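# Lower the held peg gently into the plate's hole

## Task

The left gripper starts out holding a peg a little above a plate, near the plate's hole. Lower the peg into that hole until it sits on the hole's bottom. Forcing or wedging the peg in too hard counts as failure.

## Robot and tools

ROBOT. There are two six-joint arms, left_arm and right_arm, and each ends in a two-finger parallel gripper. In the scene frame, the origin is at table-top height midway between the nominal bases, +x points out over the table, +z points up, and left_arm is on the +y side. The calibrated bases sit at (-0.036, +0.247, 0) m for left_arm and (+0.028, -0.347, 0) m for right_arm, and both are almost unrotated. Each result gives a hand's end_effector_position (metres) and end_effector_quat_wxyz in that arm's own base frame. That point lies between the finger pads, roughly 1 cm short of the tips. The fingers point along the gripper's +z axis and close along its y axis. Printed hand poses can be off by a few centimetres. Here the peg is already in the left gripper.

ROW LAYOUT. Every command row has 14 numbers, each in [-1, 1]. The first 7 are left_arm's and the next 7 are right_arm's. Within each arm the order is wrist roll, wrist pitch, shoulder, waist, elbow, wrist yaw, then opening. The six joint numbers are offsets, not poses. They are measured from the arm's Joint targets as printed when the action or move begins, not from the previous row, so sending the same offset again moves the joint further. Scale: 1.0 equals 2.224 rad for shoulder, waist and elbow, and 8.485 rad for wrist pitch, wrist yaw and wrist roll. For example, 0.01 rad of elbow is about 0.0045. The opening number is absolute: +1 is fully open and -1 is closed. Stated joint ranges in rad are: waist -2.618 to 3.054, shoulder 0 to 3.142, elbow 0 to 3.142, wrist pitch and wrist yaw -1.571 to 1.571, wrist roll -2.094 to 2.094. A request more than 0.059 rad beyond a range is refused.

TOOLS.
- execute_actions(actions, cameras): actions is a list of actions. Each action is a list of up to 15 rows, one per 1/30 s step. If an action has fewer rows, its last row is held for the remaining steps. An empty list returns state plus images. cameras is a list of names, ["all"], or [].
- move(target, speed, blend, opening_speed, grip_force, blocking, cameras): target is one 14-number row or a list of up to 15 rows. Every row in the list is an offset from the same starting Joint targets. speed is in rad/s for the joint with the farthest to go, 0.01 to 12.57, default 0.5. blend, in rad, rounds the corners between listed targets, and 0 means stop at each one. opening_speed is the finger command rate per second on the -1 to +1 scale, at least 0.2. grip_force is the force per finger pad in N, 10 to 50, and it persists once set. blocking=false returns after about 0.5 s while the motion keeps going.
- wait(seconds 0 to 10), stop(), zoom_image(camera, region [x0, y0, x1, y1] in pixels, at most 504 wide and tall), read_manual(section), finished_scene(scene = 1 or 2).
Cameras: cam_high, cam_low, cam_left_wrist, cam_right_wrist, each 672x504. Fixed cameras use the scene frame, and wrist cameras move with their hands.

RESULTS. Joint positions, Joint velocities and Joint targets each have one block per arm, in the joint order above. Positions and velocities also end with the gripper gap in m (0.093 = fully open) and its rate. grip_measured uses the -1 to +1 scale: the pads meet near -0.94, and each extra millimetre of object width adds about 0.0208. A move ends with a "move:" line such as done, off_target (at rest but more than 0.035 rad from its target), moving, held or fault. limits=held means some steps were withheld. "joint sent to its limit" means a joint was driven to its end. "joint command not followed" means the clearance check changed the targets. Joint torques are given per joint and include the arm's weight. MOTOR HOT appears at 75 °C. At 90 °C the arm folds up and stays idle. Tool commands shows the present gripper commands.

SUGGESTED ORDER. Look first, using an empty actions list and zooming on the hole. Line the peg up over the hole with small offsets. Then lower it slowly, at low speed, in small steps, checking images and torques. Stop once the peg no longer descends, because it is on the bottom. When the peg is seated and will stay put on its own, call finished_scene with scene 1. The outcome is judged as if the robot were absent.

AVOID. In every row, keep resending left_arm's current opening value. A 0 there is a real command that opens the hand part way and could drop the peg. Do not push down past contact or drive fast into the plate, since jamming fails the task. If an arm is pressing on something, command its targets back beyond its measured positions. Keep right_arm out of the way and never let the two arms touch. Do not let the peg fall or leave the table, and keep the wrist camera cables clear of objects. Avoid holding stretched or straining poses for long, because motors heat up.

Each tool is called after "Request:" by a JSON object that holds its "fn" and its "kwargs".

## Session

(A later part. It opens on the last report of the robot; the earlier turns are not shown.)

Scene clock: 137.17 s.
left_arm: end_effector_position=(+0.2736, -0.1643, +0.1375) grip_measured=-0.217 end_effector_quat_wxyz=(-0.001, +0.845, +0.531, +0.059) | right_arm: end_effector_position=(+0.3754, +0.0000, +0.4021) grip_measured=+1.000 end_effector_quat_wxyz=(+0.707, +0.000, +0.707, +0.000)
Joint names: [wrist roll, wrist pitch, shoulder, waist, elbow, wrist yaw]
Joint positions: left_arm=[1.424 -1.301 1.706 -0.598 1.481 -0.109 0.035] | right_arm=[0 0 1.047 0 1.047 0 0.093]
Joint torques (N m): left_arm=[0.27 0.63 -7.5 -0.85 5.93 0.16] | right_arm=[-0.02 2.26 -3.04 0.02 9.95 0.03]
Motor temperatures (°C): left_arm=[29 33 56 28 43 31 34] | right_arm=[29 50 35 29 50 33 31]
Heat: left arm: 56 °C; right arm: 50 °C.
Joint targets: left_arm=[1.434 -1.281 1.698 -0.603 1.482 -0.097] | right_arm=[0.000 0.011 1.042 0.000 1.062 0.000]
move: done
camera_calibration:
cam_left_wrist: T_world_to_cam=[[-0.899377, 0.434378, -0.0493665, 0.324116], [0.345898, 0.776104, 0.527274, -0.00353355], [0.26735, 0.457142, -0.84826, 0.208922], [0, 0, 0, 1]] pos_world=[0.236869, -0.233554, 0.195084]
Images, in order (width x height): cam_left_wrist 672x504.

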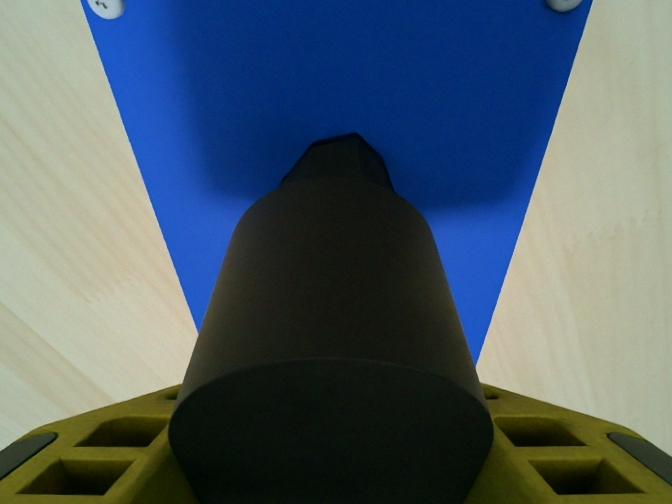

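Request:
{"fn": "move", "kwargs": {"target": [0,0.0019,0,0,-0.0072,0,-0.921165,0,0,0,0,0,0,1], "speed": 0.05, "cameras": ["cam_left_wrist","cam_low"]}}

Request:
{"fn": "zoom_image", "kwargs": {"camera": "cam_left_wrist", "region": [300, 115, 400, 215]}}

Request:
{"fn": "zoom_image", "kwargs": {"camera": "cam_left_wrist", "region": [265, 115, 365, 215]}}

Request:
{"fn": "zoom_image", "kwargs": {"camera": "cam_low", "region": [250, 215, 300, 255]}}

Scene clock: 146.67 s.
left_arm: end_effector_position=(+0.2736, -0.1643, +0.1336) grip_measured=-0.217 end_effector_quat_wxyz=(-0.001, +0.845, +0.531, +0.059) | right_arm: end_effector_position=(+0.3754, +0.0000, +0.4021) grip_measured=+1.000 end_effector_quat_wxyz=(+0.707, +0.000, +0.707, +0.000)
Joint names: [wrist roll, wrist pitch, shoulder, waist, elbow, wrist yaw]
Joint positions: left_arm=[1.424 -1.285 1.706 -0.598 1.465 -0.109 0.035] | right_arm=[0 0 1.047 0 1.047 0 0.093]
Joint torques (N m): left_arm=[0.28 0.68 -7.45 -0.88 5.89 0.17] | right_arm=[0.04 2.29 -3.33 -0.08 10.04 0.01]
Heat: left arm: 54 °C; right arm: 51 °C.
Joint targets: left_arm=[1.434 -1.265 1.698 -0.603 1.466 -0.097] | right_arm=[0.000 0.011 1.042 0.000 1.062 0.000]
move: done
camera_calibration:
cam_left_wrist: T_world_to_cam=[[-0.899377, 0.434378, -0.0493665, 0.323923], [0.345898, 0.776104, 0.527274, -0.00147719], [0.26735, 0.457142, -0.84826, 0.205614], [0, 0, 0, 1]] pos_world=[0.236869, -0.233554, 0.191184]
Images, in order (width x height): cam_low 672x504, cam_left_wrist 672x504.

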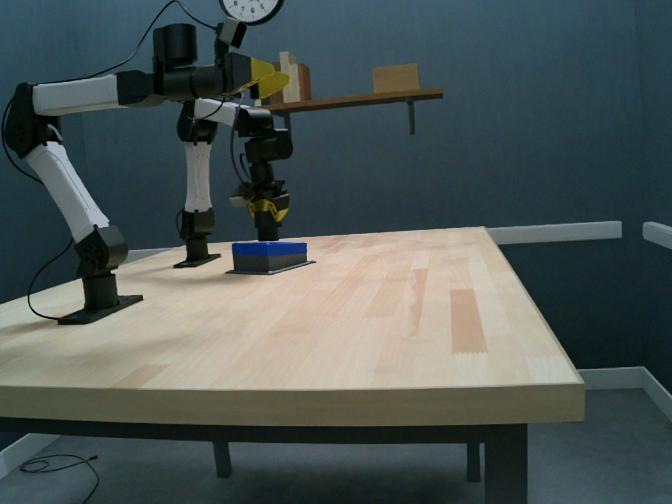

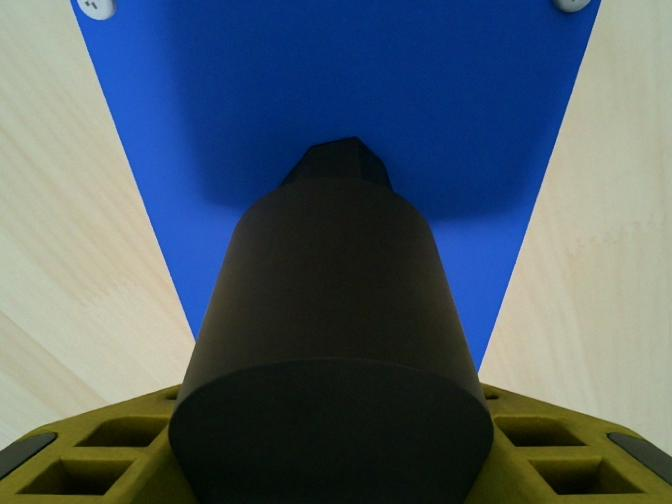

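Scaled by 5.040 from the camera's 672x504 image, which has a finer 960x720 frame.

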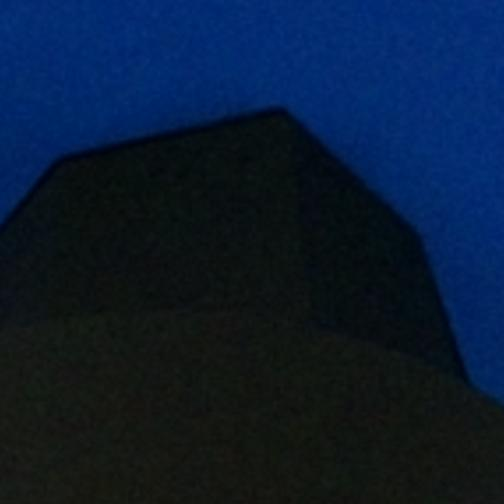

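Scaled by 5.040 from the camera's 672x504 image, which has a finer 960x720 frame.

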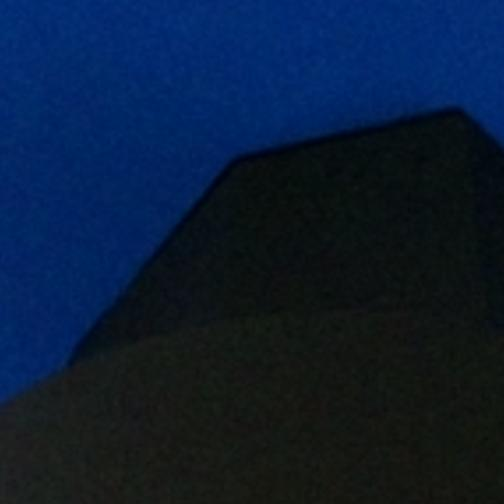

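Scaled by 10.080 from the camera's 672x504 image, which has a finer 960x720 frame.

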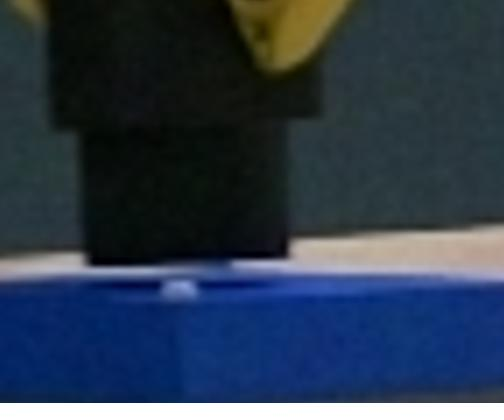

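Request:
{"fn": "move", "kwargs": {"target": [0.0005,0,0,0.006,0,0,-0.921165,0,0,0,0,0,0,1], "speed": 0.05}}

Scene clock: 151.10 s.
left_arm: end_effector_position=(+0.2740, -0.1638, +0.1336) grip_measured=-0.217 end_effector_quat_wxyz=(-0.001, +0.846, +0.530, +0.058) | right_arm: end_effector_position=(+0.3754, +0.0000, +0.4021) grip_measured=+1.000 end_effector_quat_wxyz=(+0.707, +0.000, +0.707, +0.000)
Joint names: [wrist roll, wrist pitch, shoulder, waist, elbow, wrist yaw]
Joint positions: left_arm=[1.428 -1.285 1.706 -0.596 1.465 -0.108 0.035] | right_arm=[0 0 1.047 0 1.047 0 0.093]
Joint torques (N m): left_arm=[0.25 0.61 -7.62 -0.23 6.17 0.18] | right_arm=[0.02 2.3 -3.06 -0.29 9.76 0.05]
Heat: left arm: 53 °C; right arm: 51 °C.
Joint targets: left_arm=[1.438 -1.265 1.698 -0.589 1.466 -0.097] | right_arm=[0.000 0.011 1.042 0.000 1.062 0.000]
move: done

Request:
{"fn": "move", "kwargs": {"target": [0,0.0013,0,0.0014,-0.005,0,-0.921165,0,0,0,0,0,0,1], "speed": 0.05, "cameras": ["cam_left_wrist","cam_low"]}}

Request:
{"fn": "zoom_image", "kwargs": {"camera": "cam_left_wrist", "region": [300, 115, 400, 215]}}

Request:
{"fn": "zoom_image", "kwargs": {"camera": "cam_left_wrist", "region": [265, 115, 365, 215]}}

Request:
{"fn": "zoom_image", "kwargs": {"camera": "cam_low", "region": [250, 215, 300, 255]}}

Scene clock: 155.60 s.
left_arm: end_effector_position=(+0.2746, -0.1626, +0.1308) grip_measured=-0.217 end_effector_quat_wxyz=(-0.002, +0.845, +0.532, +0.058) | right_arm: end_effector_position=(+0.3754, +0.0000, +0.4021) grip_measured=+1.000 end_effector_quat_wxyz=(+0.707, +0.000, +0.707, +0.000)
Joint names: [wrist roll, wrist pitch, shoulder, waist, elbow, wrist yaw]
Joint positions: left_arm=[1.428 -1.274 1.706 -0.592 1.454 -0.108 0.035] | right_arm=[0 0 1.047 0 1.047 0 0.093]
Joint torques (N m): left_arm=[0.31 0.66 -7.56 -0.25 6.02 0.16] | right_arm=[-0.01 2.32 -3.19 -0.31 9.95 -0.02]
Heat: left arm: 53 °C; right arm: 51 °C.
Joint targets: left_arm=[1.438 -1.254 1.698 -0.586 1.455 -0.097] | right_arm=[0.000 0.011 1.042 0.000 1.062 0.000]
move: done
camera_calibration:
cam_left_wrist: T_world_to_cam=[[-0.900382, 0.432341, -0.0489252, 0.323861], [0.344374, 0.776842, 0.527185, -0.00110886], [0.265931, 0.457819, -0.848341, 0.202695], [0, 0, 0, 1]] pos_world=[0.238078, -0.231955, 0.188384]
Images, in order (width x height): cam_low 672x504, cam_left_wrist 672x504.

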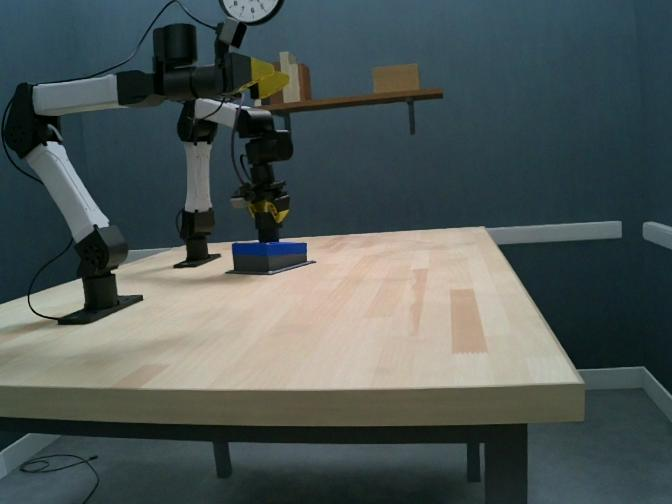

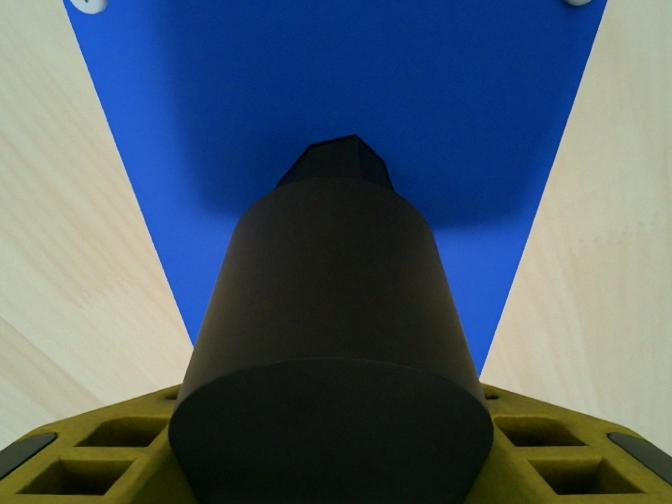

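Scaled by 5.040 from the camera's 672x504 image, which has a finer 960x720 frame.

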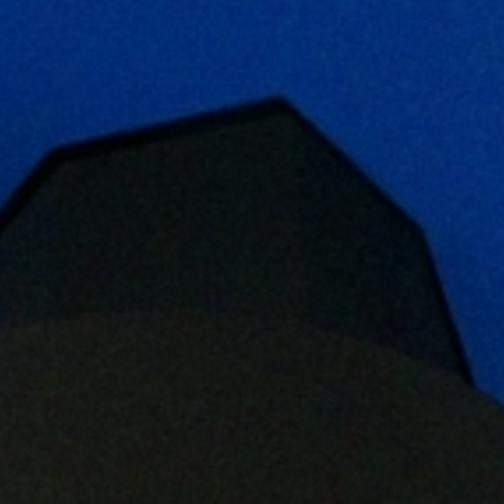

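Scaled by 5.040 from the camera's 672x504 image, which has a finer 960x720 frame.

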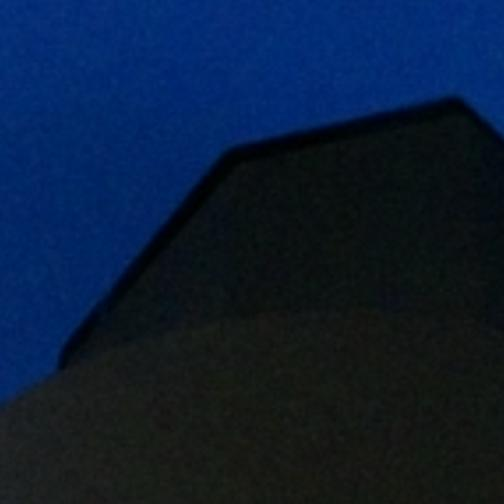

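Scaled by 10.080 from the camera's 672x504 image, which has a finer 960x720 frame.

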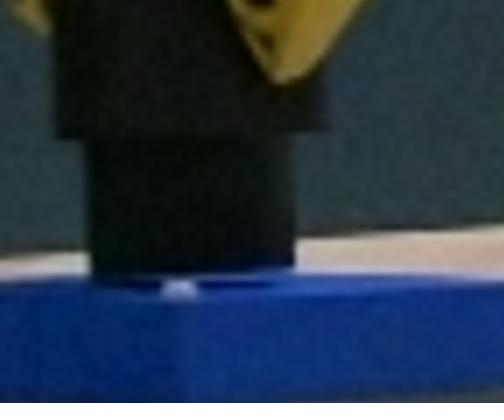

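Request:
{"fn": "move", "kwargs": {"target": [0,0.0016,0,0,-0.0056,0,-0.921165,0,0,0,0,0,0,1], "speed": 0.03, "cameras": ["cam_left_wrist","cam_low"]}}

Request:
{"fn": "zoom_image", "kwargs": {"camera": "cam_left_wrist", "region": [300, 115, 400, 215]}}

Request:
{"fn": "zoom_image", "kwargs": {"camera": "cam_left_wrist", "region": [265, 115, 365, 215]}}

Request:
{"fn": "zoom_image", "kwargs": {"camera": "cam_low", "region": [250, 215, 300, 255]}}

Scene clock: 160.00 s.
left_arm: end_effector_position=(+0.2747, -0.1627, +0.1276) grip_measured=-0.217 end_effector_quat_wxyz=(-0.001, +0.845, +0.532, +0.059) | right_arm: end_effector_position=(+0.3754, +0.0000, +0.4021) grip_measured=+1.000 end_effector_quat_wxyz=(+0.707, +0.000, +0.707, +0.000)
Joint names: [wrist roll, wrist pitch, shoulder, waist, elbow, wrist yaw]
Joint positions: left_arm=[1.428 -1.261 1.706 -0.592 1.441 -0.108 0.035] | right_arm=[0 0 1.047 0 1.047 0 0.093]
Joint torques (N m): left_arm=[0.17 0.71 -7.66 -0.13 6.12 0.22] | right_arm=[0.03 2.28 -3.08 -0.17 10.17 -0.02]
Heat: left arm: 52 °C; right arm: 52 °C.
Joint targets: left_arm=[1.438 -1.241 1.698 -0.586 1.443 -0.097] | right_arm=[0.000 0.011 1.042 0.000 1.062 0.000]
move: done
camera_calibration:
cam_left_wrist: T_world_to_cam=[[-0.900341, 0.432344, -0.0496446, 0.323826], [0.344085, 0.777064, 0.527046, 0.000723035], [0.266442, 0.45744, -0.848385, 0.19978], [0, 0, 0, 1]] pos_world=[0.238076, -0.231953, 0.185185]
Images, in order (width x height): cam_low 672x504, cam_left_wrist 672x504.

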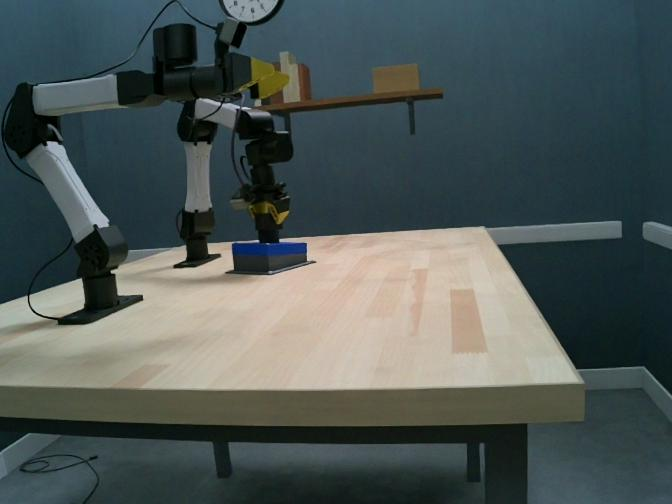

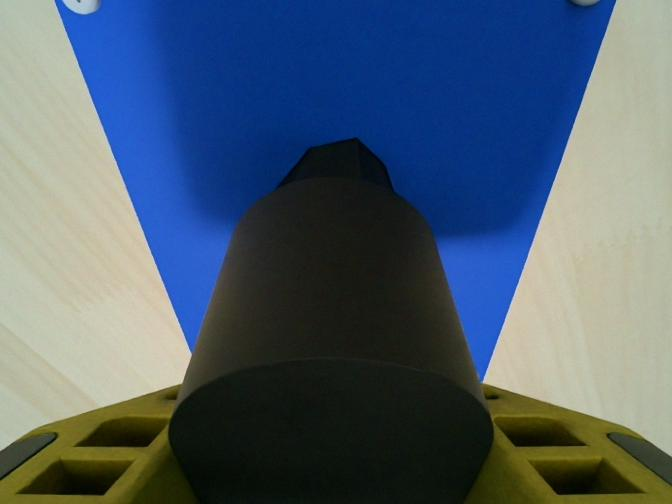

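Scaled by 5.040 from the camera's 672x504 image, which has a finer 960x720 frame.

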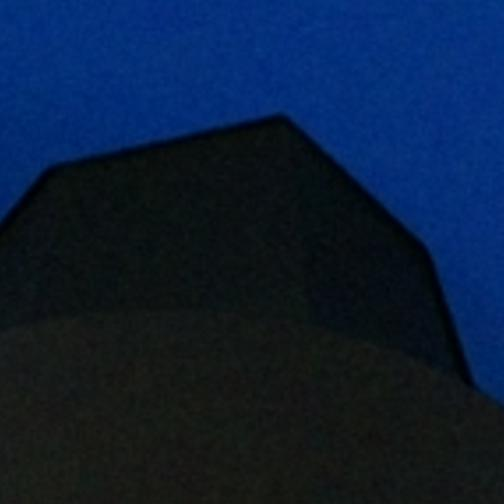

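Scaled by 5.040 from the camera's 672x504 image, which has a finer 960x720 frame.

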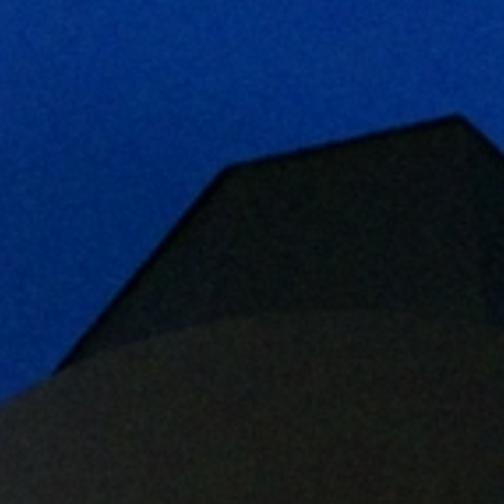

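Scaled by 10.080 from the camera's 672x504 image, which has a finer 960x720 frame.

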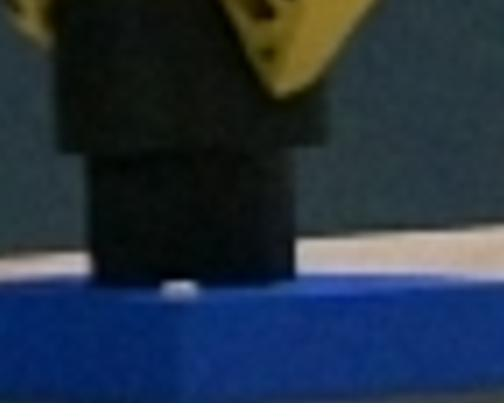

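Request:
{"fn": "move", "kwargs": {"target": [0,0.0014,0,0,-0.0055,0,-0.921165,0,0,0,0,0,0,1], "speed": 0.03, "cameras": ["cam_left_wrist","cam_low"]}}

Request:
{"fn": "zoom_image", "kwargs": {"camera": "cam_left_wrist", "region": [300, 115, 400, 215]}}

Request:
{"fn": "zoom_image", "kwargs": {"camera": "cam_low", "region": [250, 215, 300, 255]}}

Scene clock: 163.07 s.
left_arm: end_effector_position=(+0.2745, -0.1625, +0.1245) grip_measured=-0.217 end_effector_quat_wxyz=(-0.002, +0.845, +0.532, +0.058) | right_arm: end_effector_position=(+0.3754, +0.0000, +0.4021) grip_measured=+1.000 end_effector_quat_wxyz=(+0.707, +0.000, +0.707, +0.000)
Joint names: [wrist roll, wrist pitch, shoulder, waist, elbow, wrist yaw]
Joint positions: left_arm=[1.428 -1.249 1.706 -0.592 1.429 -0.108 0.035] | right_arm=[0 0 1.047 0 1.047 0 0.093]
Joint torques (N m): left_arm=[0.24 0.71 -7.46 -0.29 6.16 0.18] | right_arm=[0.05 2.24 -3.07 -0.2 10.13 0.02]
Heat: left arm: 52 °C; right arm: 52 °C.
Joint targets: left_arm=[1.438 -1.229 1.698 -0.586 1.430 -0.097] | right_arm=[0.000 0.011 1.042 0.000 1.062 0.000]
move: done
camera_calibration:
cam_left_wrist: T_world_to_cam=[[-0.900382, 0.432341, -0.0489252, 0.32333], [0.344374, 0.776842, 0.527185, 0.00220359], [0.265931, 0.457819, -0.848341, 0.197358], [0, 0, 0, 1]] pos_world=[0.237878, -0.231855, 0.182084]
Images, in order (width x height): cam_low 672x504, cam_left_wrist 672x504.

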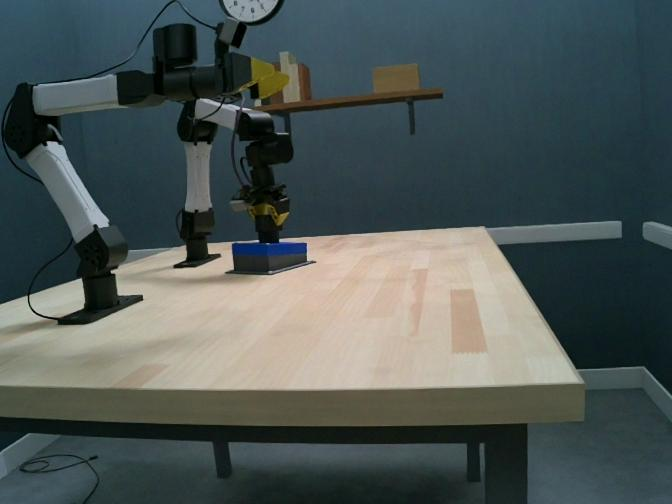

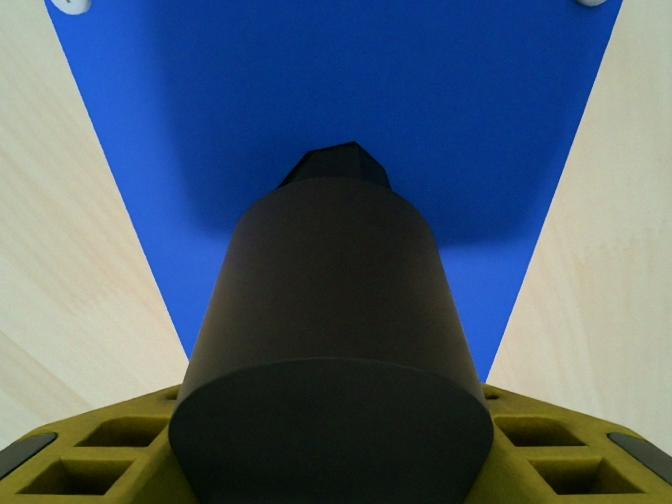

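Scaled by 5.040 from the camera's 672x504 image, which has a finer 960x720 frame.

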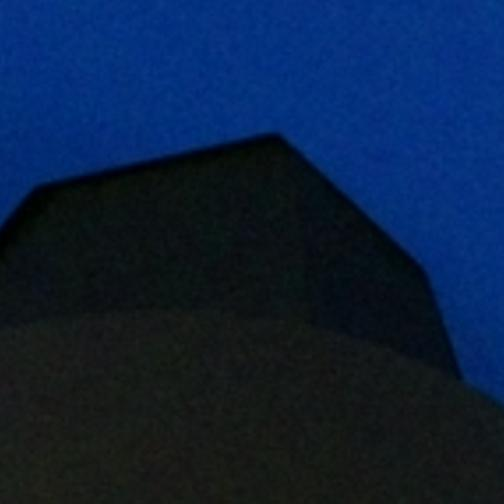

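Scaled by 10.080 from the camera's 672x504 image, which has a finer 960x720 frame.

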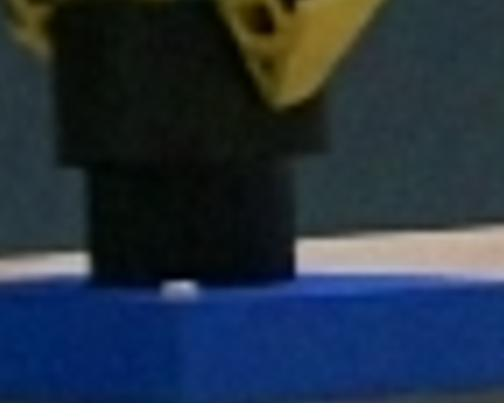

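Request:
{"fn": "move", "kwargs": {"target": [0,0.0012,0.0036,0,-0.0045,0,-0.921165,0,0,0,0,0,0,1], "speed": 0.03, "cameras": ["cam_left_wrist"]}}

Request:
{"fn": "zoom_image", "kwargs": {"camera": "cam_left_wrist", "region": [270, 115, 410, 215]}}

Scene clock: 166.33 s.
left_arm: end_effector_position=(+0.2745, -0.1628, +0.1221) grip_measured=-0.217 end_effector_quat_wxyz=(-0.001, +0.845, +0.532, +0.058) | right_arm: end_effector_position=(+0.3754, +0.0000, +0.4021) grip_measured=+1.000 end_effector_quat_wxyz=(+0.707, +0.000, +0.707, +0.000)
Joint names: [wrist roll, wrist pitch, shoulder, waist, elbow, wrist yaw]
Joint positions: left_arm=[1.428 -1.238 1.706 -0.592 1.42 -0.107 0.035] | right_arm=[0 0 1.047 0 1.047 0 0.093]
Joint torques (N m): left_arm=[0.22 0.72 -6.82 -0.1 6.09 0.18] | right_arm=[0.01 2.29 -2.85 -0.14 10.11 0.04]
Heat: left arm: 52 °C; right arm: 52 °C.
Joint targets: left_arm=[1.438 -1.218 1.706 -0.586 1.421 -0.097] | right_arm=[0.000 0.011 1.042 0.000 1.062 0.000]
move: done
camera_calibration:
cam_left_wrist: T_world_to_cam=[[-0.900332, 0.432342, -0.0498333, 0.323452], [0.344415, 0.777823, 0.525709, 0.00404637], [0.266047, 0.456149, -0.849204, 0.19524], [0, 0, 0, 1]] pos_world=[0.237877, -0.232048, 0.17979]
Images, in order (width x height): cam_left_wrist 672x504.

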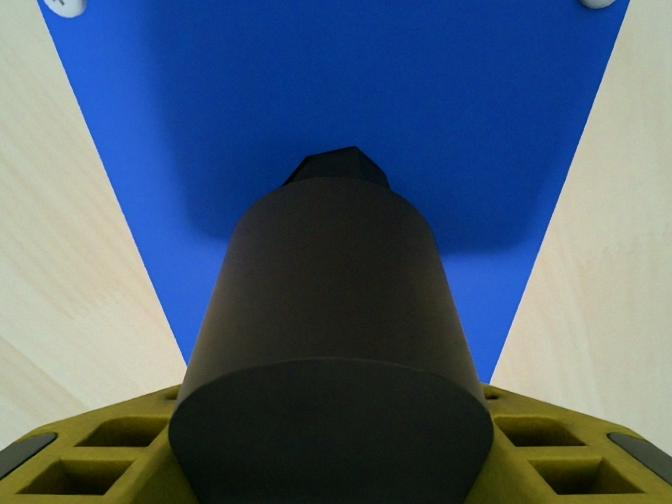

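Scaled by 3.600 from the camera's 672x504 image, which has a finer 960x720 frame.

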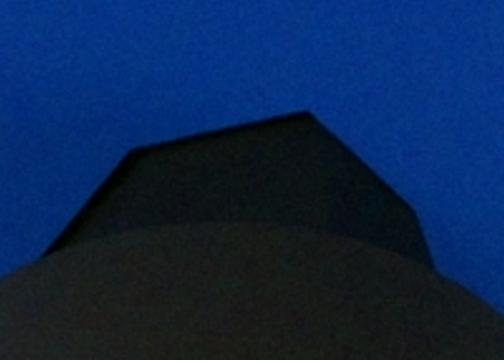

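Request:
{"fn": "move", "kwargs": {"target": [0,0.0021,0,0,-0.0074,0,-0.921165,0,0,0,0,0,0,1], "speed": 0.03, "cameras": ["cam_left_wrist","cam_low"]}}

Request:
{"fn": "zoom_image", "kwargs": {"camera": "cam_left_wrist", "region": [270, 115, 410, 215]}}

Request:
{"fn": "zoom_image", "kwargs": {"camera": "cam_low", "region": [250, 215, 300, 255]}}

Scene clock: 168.93 s.
left_arm: end_effector_position=(+0.2743, -0.1634, +0.1190) grip_measured=-0.217 end_effector_quat_wxyz=(+0.000, +0.845, +0.532, +0.057) | right_arm: end_effector_position=(+0.3754, +0.0000, +0.4021) grip_measured=+1.000 end_effector_quat_wxyz=(+0.707, +0.000, +0.707, +0.000)
Joint names: [wrist roll, wrist pitch, shoulder, waist, elbow, wrist yaw]
Joint positions: left_arm=[1.428 -1.225 1.706 -0.592 1.407 -0.103 0.035] | right_arm=[0 0 1.047 0 1.047 0 0.093]
Joint torques (N m): left_arm=[0.27 0.77 -6.89 -0.12 5.55 0.09] | right_arm=[0.02 2.31 -3.19 -0.42 10 -0.03]
Motor temperatures (°C): left_arm=[29 33 51 28 43 31 34] | right_arm=[29 52 35 29 51 32 31]
Heat: left arm: 51 °C; right arm: 52 °C.
Joint targets: left_arm=[1.438 -1.201 1.706 -0.586 1.404 -0.097] | right_arm=[0.000 0.011 1.042 0.000 1.062 0.000]
move: done
camera_calibration:
cam_left_wrist: T_world_to_cam=[[-0.900339, 0.432255, -0.0504531, 0.323394], [0.345004, 0.779612, 0.522663, 0.00669635], [0.265257, 0.453167, -0.851045, 0.192921], [0, 0, 0, 1]] pos_world=[0.23768, -0.232435, 0.177001]
Images, in order (width x height): cam_low 672x504, cam_left_wrist 672x504.

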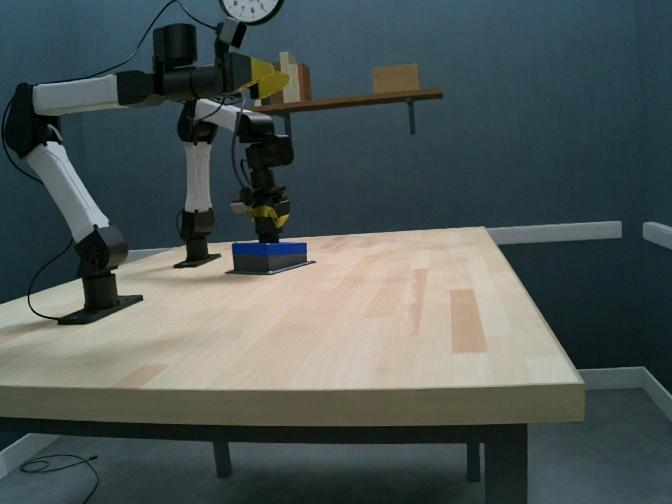

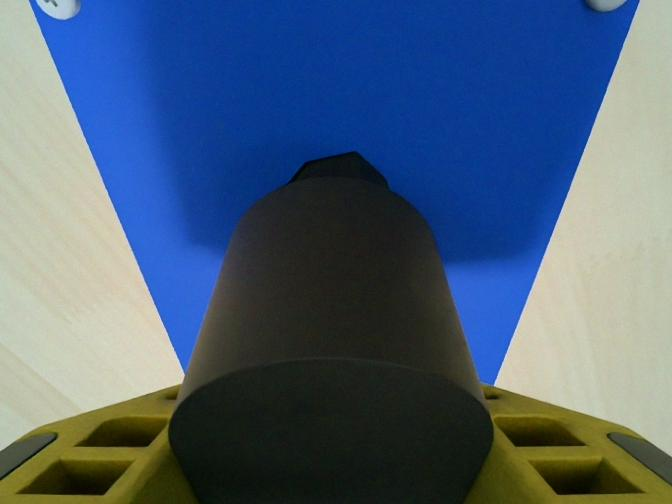

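Scaled by 3.600 from the camera's 672x504 image, which has a finer 960x720 frame.

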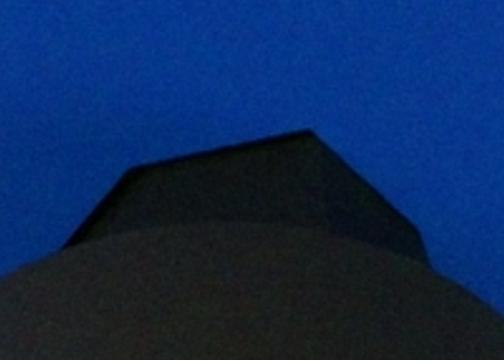

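Scaled by 10.080 from the camera's 672x504 image, which has a finer 960x720 frame.

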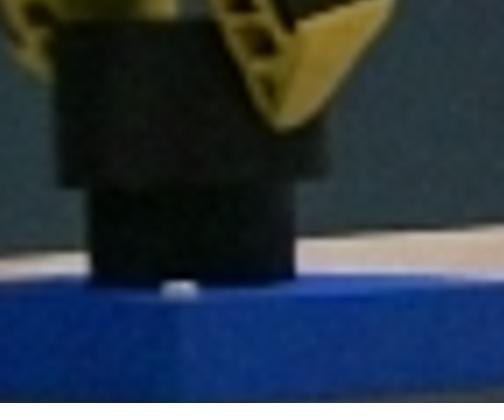

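Request:
{"fn": "move", "kwargs": {"target": [[0,0,0,-0.0035,0,0,-0.921165,0,0,0,0,0,0,1],[0,0.0013,0,-0.0035,-0.005,0,-0.921165,0,0,0,0,0,0,1]], "speed": 0.03, "cameras": ["cam_left_wrist","cam_low"]}}

Request:
{"fn": "zoom_image", "kwargs": {"camera": "cam_left_wrist", "region": [270, 115, 410, 215]}}

Request:
{"fn": "zoom_image", "kwargs": {"camera": "cam_low", "region": [250, 205, 300, 255]}}

Scene clock: 177.10 s.
left_arm: end_effector_position=(+0.2740, -0.1640, +0.1167) grip_measured=-0.217 end_effector_quat_wxyz=(+0.002, +0.845, +0.532, +0.055) | right_arm: end_effector_position=(+0.3754, +0.0000, +0.4021) grip_measured=+1.000 end_effector_quat_wxyz=(+0.707, +0.000, +0.707, +0.000)
Joint names: [wrist roll, wrist pitch, shoulder, waist, elbow, wrist yaw]
Joint positions: left_arm=[1.428 -1.215 1.706 -0.592 1.399 -0.099 0.035] | right_arm=[0 0 1.047 0 1.047 0 0.093]
Joint torques (N m): left_arm=[0.23 0.72 -7.05 -0.83 5.44 0.07] | right_arm=[0.04 2.3 -3.15 -0.21 10.13 0]
Heat: left arm: 51 °C; right arm: 52 °C.
Joint targets: left_arm=[1.438 -1.189 1.706 -0.594 1.393 -0.097] | right_arm=[0.000 0.011 1.042 0.000 1.062 0.000]
move: done
camera_calibration:
cam_left_wrist: T_world_to_cam=[[-0.900331, 0.432213, -0.0509466, 0.323359], [0.345888, 0.781683, 0.518974, 0.00902021], [0.264131, 0.449626, -0.853271, 0.191288], [0, 0, 0, 1]] pos_world=[0.237485, -0.232819, 0.175014]
Images, in order (width x height): cam_low 672x504, cam_left_wrist 672x504.

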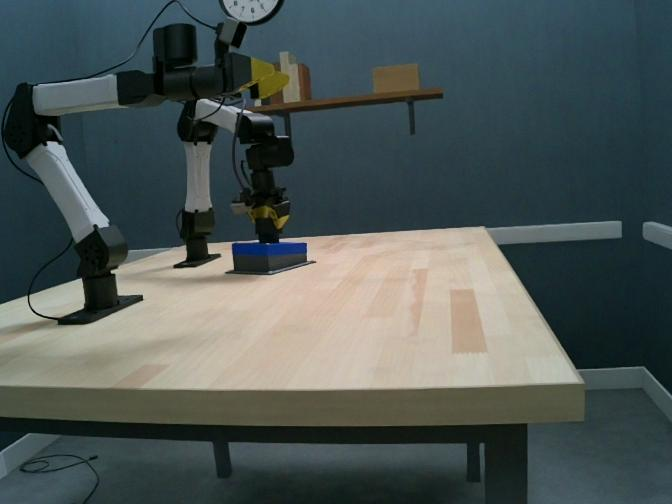

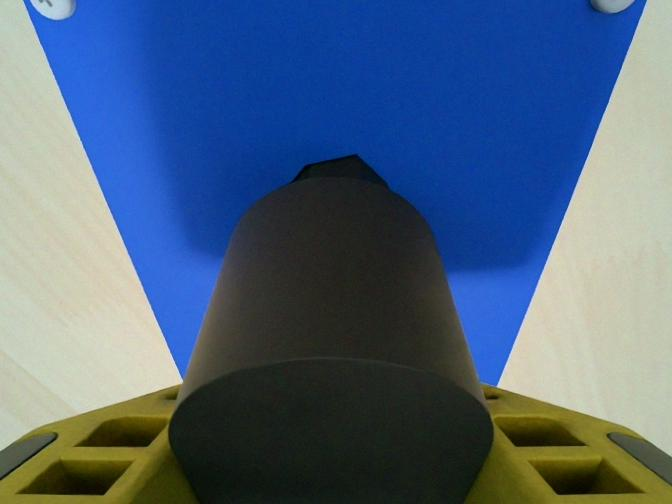

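Scaled by 3.600 from the camera's 672x504 image, which has a finer 960x720 frame.

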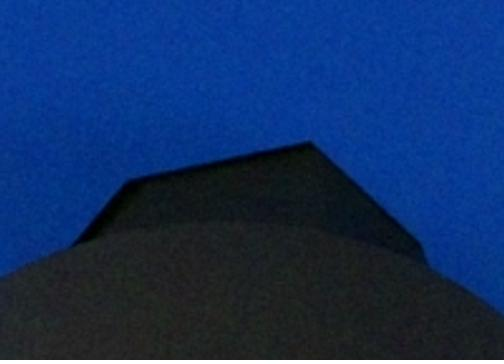

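Scaled by 10.080 from the camera's 672x504 image, which has a finer 960x720 frame.

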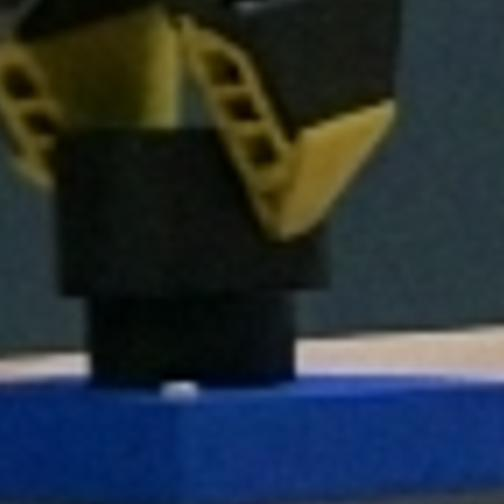

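Request:
{"fn": "move", "kwargs": {"target": [0.0005,0,0,0.0054,0,0.0012,-0.921165,0,0,0,0,0,0,1], "speed": 0.03}}

Request:
{"fn": "move", "kwargs": {"target": [0,0.0012,0,0,-0.0045,0,-0.921165,0,0,0,0,0,0,1], "speed": 0.03, "cameras": ["cam_left_wrist"]}}

Request:
{"fn": "zoom_image", "kwargs": {"camera": "cam_left_wrist", "region": [270, 115, 410, 215]}}

Scene clock: 181.90 s.
left_arm: end_effector_position=(+0.2744, -0.1634, +0.1157) grip_measured=-0.217 end_effector_quat_wxyz=(+0.002, +0.844, +0.534, +0.053) | right_arm: end_effector_position=(+0.3754, +0.0000, +0.4021) grip_measured=+1.000 end_effector_quat_wxyz=(+0.707, +0.000, +0.707, +0.000)
Joint names: [wrist roll, wrist pitch, shoulder, waist, elbow, wrist yaw]
Joint positions: left_arm=[1.428 -1.211 1.706 -0.587 1.395 -0.096 0.035] | right_arm=[0 0 1.047 0 1.047 0 0.093]
Joint torques (N m): left_arm=[0.28 0.71 -7.08 -0.27 5.94 0.16] | right_arm=[0.03 2.25 -2.95 -0.42 10.04 0.01]
Heat: left arm: 50 °C; right arm: 53 °C.
Joint targets: left_arm=[1.442 -1.189 1.706 -0.582 1.393 -0.087] | right_arm=[0.000 0.011 1.042 0.000 1.062 0.000]
move: done

Scene clock: 182.60 s.
left_arm: end_effector_position=(+0.2741, -0.1639, +0.1136) grip_measured=-0.217 end_effector_quat_wxyz=(+0.004, +0.844, +0.534, +0.052) | right_arm: end_effector_position=(+0.3754, +0.0000, +0.4021) grip_measured=+1.000 end_effector_quat_wxyz=(+0.707, +0.000, +0.707, +0.000)
Joint names: [wrist roll, wrist pitch, shoulder, waist, elbow, wrist yaw]
Joint positions: left_arm=[1.428 -1.202 1.706 -0.587 1.387 -0.092 0.035] | right_arm=[0 0 1.047 0 1.047 0 0.093]
Joint torques (N m): left_arm=[0.31 0.79 -6.97 -0.23 5.75 0.08] | right_arm=[0.04 2.29 -3.14 -0.09 10.15 0.01]
Heat: left arm: 50 °C; right arm: 53 °C.
Joint targets: left_arm=[1.442 -1.179 1.706 -0.582 1.383 -0.087] | right_arm=[0.000 0.011 1.042 0.000 1.062 0.000]
move: done
camera_calibration:
cam_left_wrist: T_world_to_cam=[[-0.902111, 0.428473, -0.0510465, 0.323135], [0.344507, 0.786411, 0.512711, 0.0123814], [0.259827, 0.444937, -0.857042, 0.189474], [0, 0, 0, 1]] pos_world=[0.238008, -0.232496, 0.172535]
Images, in order (width x height): cam_left_wrist 672x504.

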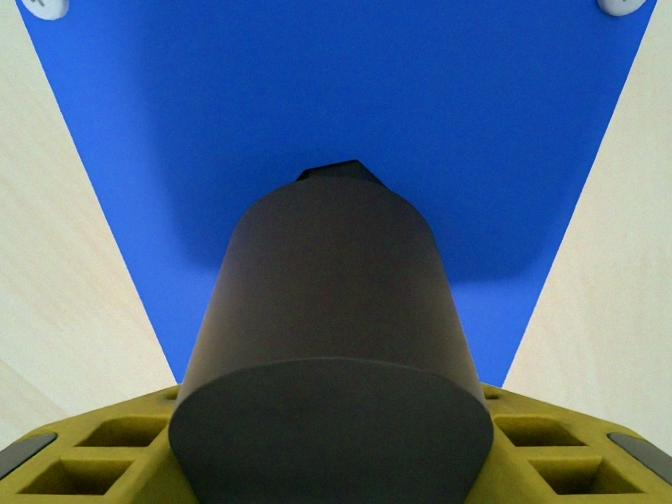

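Scaled by 3.600 from the camera's 672x504 image, which has a finer 960x720 frame.

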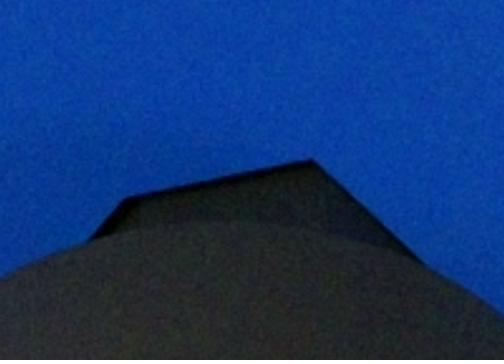

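Request:
{"fn": "move", "kwargs": {"target": [[0,0,0,0.0022,0,0.0009,-0.921165,0,0,0,0,0,0,1],[0,0.0012,0,0.0022,-0.0045,0.0009,-0.921165,0,0,0,0,0,0,1]], "speed": 0.03}}

Request:
{"fn": "move", "kwargs": {"target": [0,0.0012,0,0.0008,-0.0045,0.0004,-0.921165,0,0,0,0,0,0,1], "speed": 0.03, "cameras": ["cam_left_wrist","cam_low"]}}

Request:
{"fn": "zoom_image", "kwargs": {"camera": "cam_left_wrist", "region": [270, 115, 410, 215]}}

Request:
{"fn": "zoom_image", "kwargs": {"camera": "cam_low", "region": [250, 205, 300, 255]}}

Scene clock: 186.87 s.
left_arm: end_effector_position=(+0.2744, -0.1636, +0.1112) grip_measured=-0.217 end_effector_quat_wxyz=(+0.005, +0.843, +0.536, +0.049) | right_arm: end_effector_position=(+0.3754, +0.0000, +0.4021) grip_measured=+1.000 end_effector_quat_wxyz=(+0.707, +0.000, +0.707, +0.000)
Joint names: [wrist roll, wrist pitch, shoulder, waist, elbow, wrist yaw]
Joint positions: left_arm=[1.429 -1.191 1.706 -0.582 1.377 -0.085 0.035] | right_arm=[0 0 1.047 0 1.047 0 0.093]
Joint torques (N m): left_arm=[0.31 0.66 -7.05 -0.02 5.76 0.16] | right_arm=[-0.02 2.31 -3.06 -0.31 10.13 0.03]
Heat: left arm: 50 °C; right arm: 53 °C.
Joint targets: left_arm=[1.442 -1.169 1.706 -0.577 1.373 -0.079] | right_arm=[0.000 0.011 1.042 0.000 1.062 0.000]
move: done

Scene clock: 187.57 s.
left_arm: end_effector_position=(+0.2740, -0.1641, +0.1092) grip_measured=-0.217 end_effector_quat_wxyz=(+0.007, +0.843, +0.536, +0.047) | right_arm: end_effector_position=(+0.3754, +0.0000, +0.4021) grip_measured=+1.000 end_effector_quat_wxyz=(+0.707, +0.000, +0.707, +0.000)
Joint names: [wrist roll, wrist pitch, shoulder, waist, elbow, wrist yaw]
Joint positions: left_arm=[1.429 -1.183 1.706 -0.582 1.37 -0.081 0.035] | right_arm=[0 0 1.047 0 1.047 0 0.093]
Joint torques (N m): left_arm=[0.3 0.73 -6.83 -0.13 5.56 0.14] | right_arm=[0 2.27 -3.22 -0.18 10.17 0.03]
Heat: left arm: 50 °C; right arm: 53 °C.
Joint targets: left_arm=[1.442 -1.159 1.706 -0.576 1.363 -0.076] | right_arm=[0.000 0.011 1.042 0.000 1.062 0.000]
move: done
camera_calibration:
cam_left_wrist: T_world_to_cam=[[-0.903896, 0.424619, -0.0516758, 0.322963], [0.343659, 0.79281, 0.503339, 0.0171159], [0.254697, 0.437207, -0.862543, 0.186532], [0, 0, 0, 1]] pos_world=[0.238534, -0.232259, 0.168966]
Images, in order (width x height): cam_low 672x504, cam_left_wrist 672x504.

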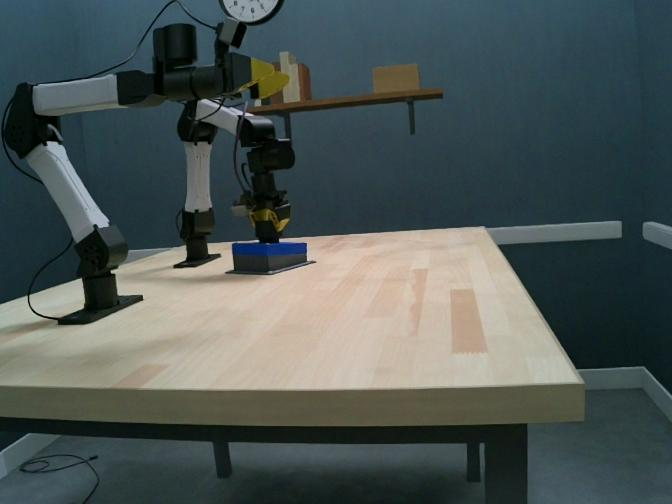

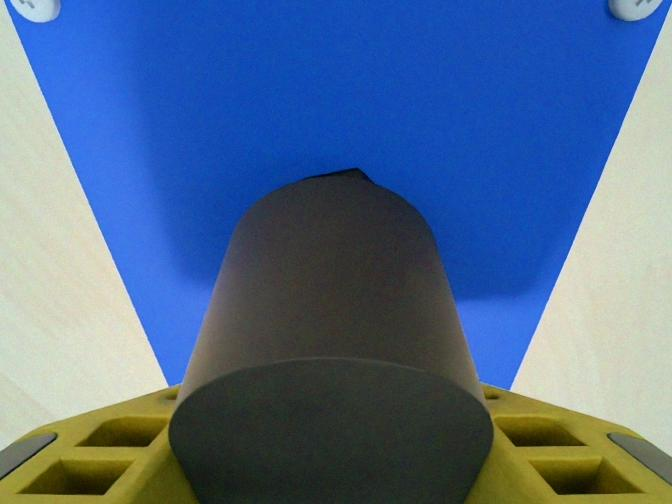

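Scaled by 3.600 from the camera's 672x504 image, which has a finer 960x720 frame.

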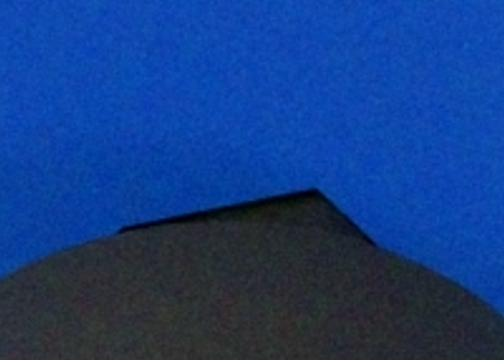

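Scaled by 10.080 from the camera's 672x504 image, which has a finer 960x720 frame.

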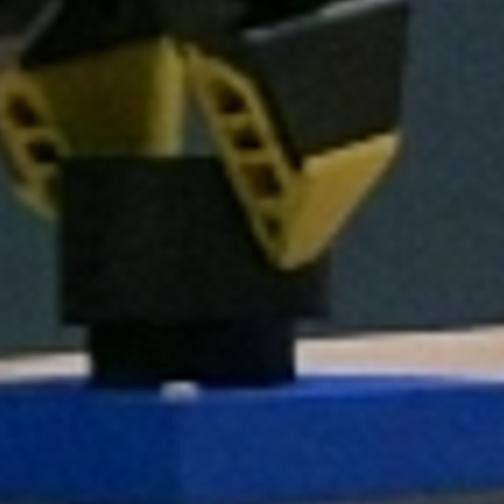

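Request:
{"fn": "move", "kwargs": {"target": [[0,0,0,-0.0045,0,0,-0.921165,0,0,0,0,0,0,1],[0,0.0012,0,-0.0045,-0.0045,0,-0.921165,0,0,0,0,0,0,1]], "speed": 0.03}}

Request:
{"fn": "move", "kwargs": {"target": [0,0.0012,0,0,-0.0045,0,-0.921165,0,0,0,0,0,0,1], "speed": 0.03, "cameras": ["cam_left_wrist","cam_low"]}}

Request:
{"fn": "zoom_image", "kwargs": {"camera": "cam_low", "region": [250, 205, 300, 255]}}

Scene clock: 193.07 s.
left_arm: end_effector_position=(+0.2740, -0.1641, +0.1088) grip_measured=-0.217 end_effector_quat_wxyz=(+0.007, +0.843, +0.536, +0.047) | right_arm: end_effector_position=(+0.3754, +0.0000, +0.4021) grip_measured=+1.000 end_effector_quat_wxyz=(+0.707, +0.000, +0.707, +0.000)
Joint names: [wrist roll, wrist pitch, shoulder, waist, elbow, wrist yaw]
Joint positions: left_arm=[1.429 -1.181 1.706 -0.582 1.368 -0.081 0.035] | right_arm=[0 0 1.047 0 1.047 0 0.093]
Joint torques (N m): left_arm=[0.32 0.82 -6.84 -0.73 4.48 0.11] | right_arm=[-0.01 2.34 -2.89 -0.31 9.94 -0.01]
Heat: left arm: 50 °C; right arm: 53 °C.
Joint targets: left_arm=[1.442 -1.149 1.706 -0.586 1.353 -0.076] | right_arm=[0.000 0.011 1.042 0.000 1.062 0.000]
move: done

Scene clock: 193.77 s.
left_arm: end_effector_position=(+0.2740, -0.1641, +0.1085) grip_measured=-0.217 end_effector_quat_wxyz=(+0.007, +0.843, +0.536, +0.047) | right_arm: end_effector_position=(+0.3754, +0.0000, +0.4021) grip_measured=+1.000 end_effector_quat_wxyz=(+0.707, +0.000, +0.707, +0.000)
Joint names: [wrist roll, wrist pitch, shoulder, waist, elbow, wrist yaw]
Joint positions: left_arm=[1.429 -1.18 1.706 -0.582 1.367 -0.081 0.035] | right_arm=[0 0 1.047 0 1.047 0 0.093]
Joint torques (N m): left_arm=[0.28 0.93 -6.9 -0.55 3.62 0.16] | right_arm=[0.06 2.31 -3.02 -0.18 10.26 0]
Heat: left arm: 49 °C; right arm: 53 °C.
Joint targets: left_arm=[1.442 -1.139 1.706 -0.586 1.343 -0.076] | right_arm=[0.000 0.011 1.042 0.000 1.062 0.000]
move: off_target (left_arm); left_arm: the wrist pitch is farthest, 0.041 rad from its target
camera_calibration:
cam_left_wrist: T_world_to_cam=[[-0.903896, 0.424619, -0.0516758, 0.322794], [0.343659, 0.79281, 0.503339, 0.0174233], [0.254697, 0.437207, -0.862543, 0.18591], [0, 0, 0, 1]] pos_world=[0.238434, -0.232159, 0.168266]
Images, in order (width x height): cam_low 672x504, cam_left_wrist 672x504.

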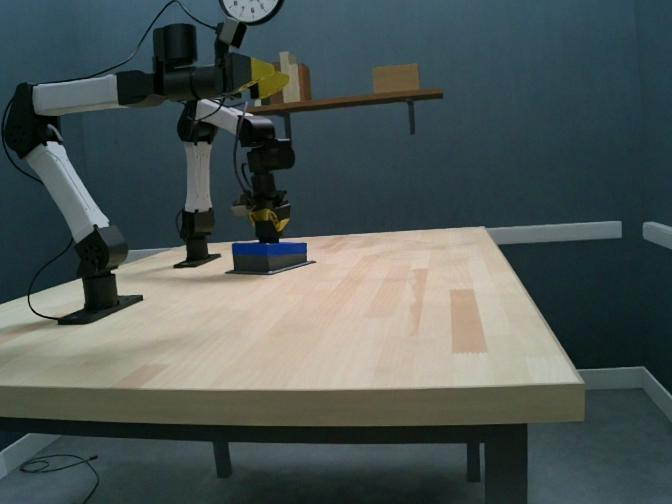

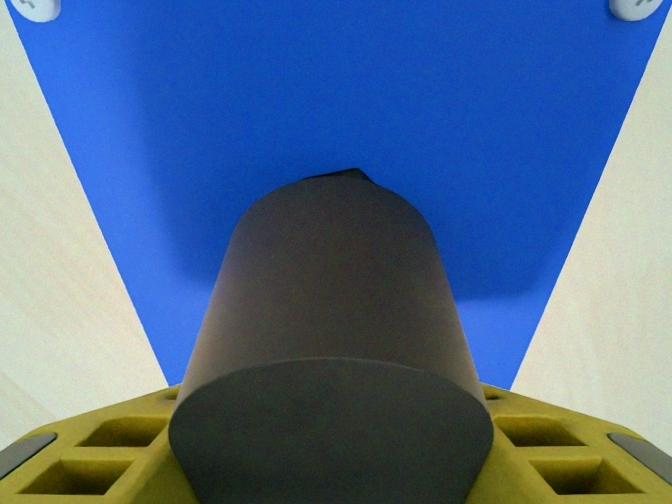

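Scaled by 10.080 from the camera's 672x504 image, which has a finer 960x720 frame.

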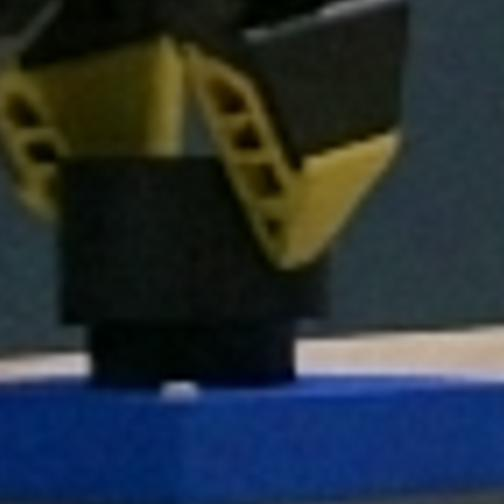

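Request:
{"fn": "move", "kwargs": {"target": [[0,0,0,-0.002,0.002,0.0012,-0.921165,0,0,0,0,0,0,1],[0.0008,0,0,0.002,0.002,-0.0012,-0.921165,0,0,0,0,0,0,1],[0,-0.0008,0,0.0,0.0015,0,-0.921165,0,0,0,0,0,0,1]], "speed": 0.05}}

Scene clock: 198.33 s.
left_arm: end_effector_position=(+0.2737, -0.1645, +0.1085) grip_measured=-0.217 end_effector_quat_wxyz=(+0.007, +0.843, +0.535, +0.047) | right_arm: end_effector_position=(+0.3754, +0.0000, +0.4021) grip_measured=+1.000 end_effector_quat_wxyz=(+0.707, +0.000, +0.707, +0.000)
Joint names: [wrist roll, wrist pitch, shoulder, waist, elbow, wrist yaw]
Joint positions: left_arm=[1.429 -1.18 1.706 -0.583 1.367 -0.08 0.035] | right_arm=[0 0 1.047 0 1.047 0 0.093]
Joint torques (N m): left_arm=[0.36 0.81 -6.87 -0.91 4.14 0.14] | right_arm=[0.01 2.3 -3.11 -0.21 10.1 0.02]
Heat: left arm: 49 °C; right arm: 53 °C.
Joint targets: left_arm=[1.442 -1.145 1.706 -0.585 1.346 -0.076] | right_arm=[0.000 0.011 1.042 0.000 1.062 0.000]
move: done


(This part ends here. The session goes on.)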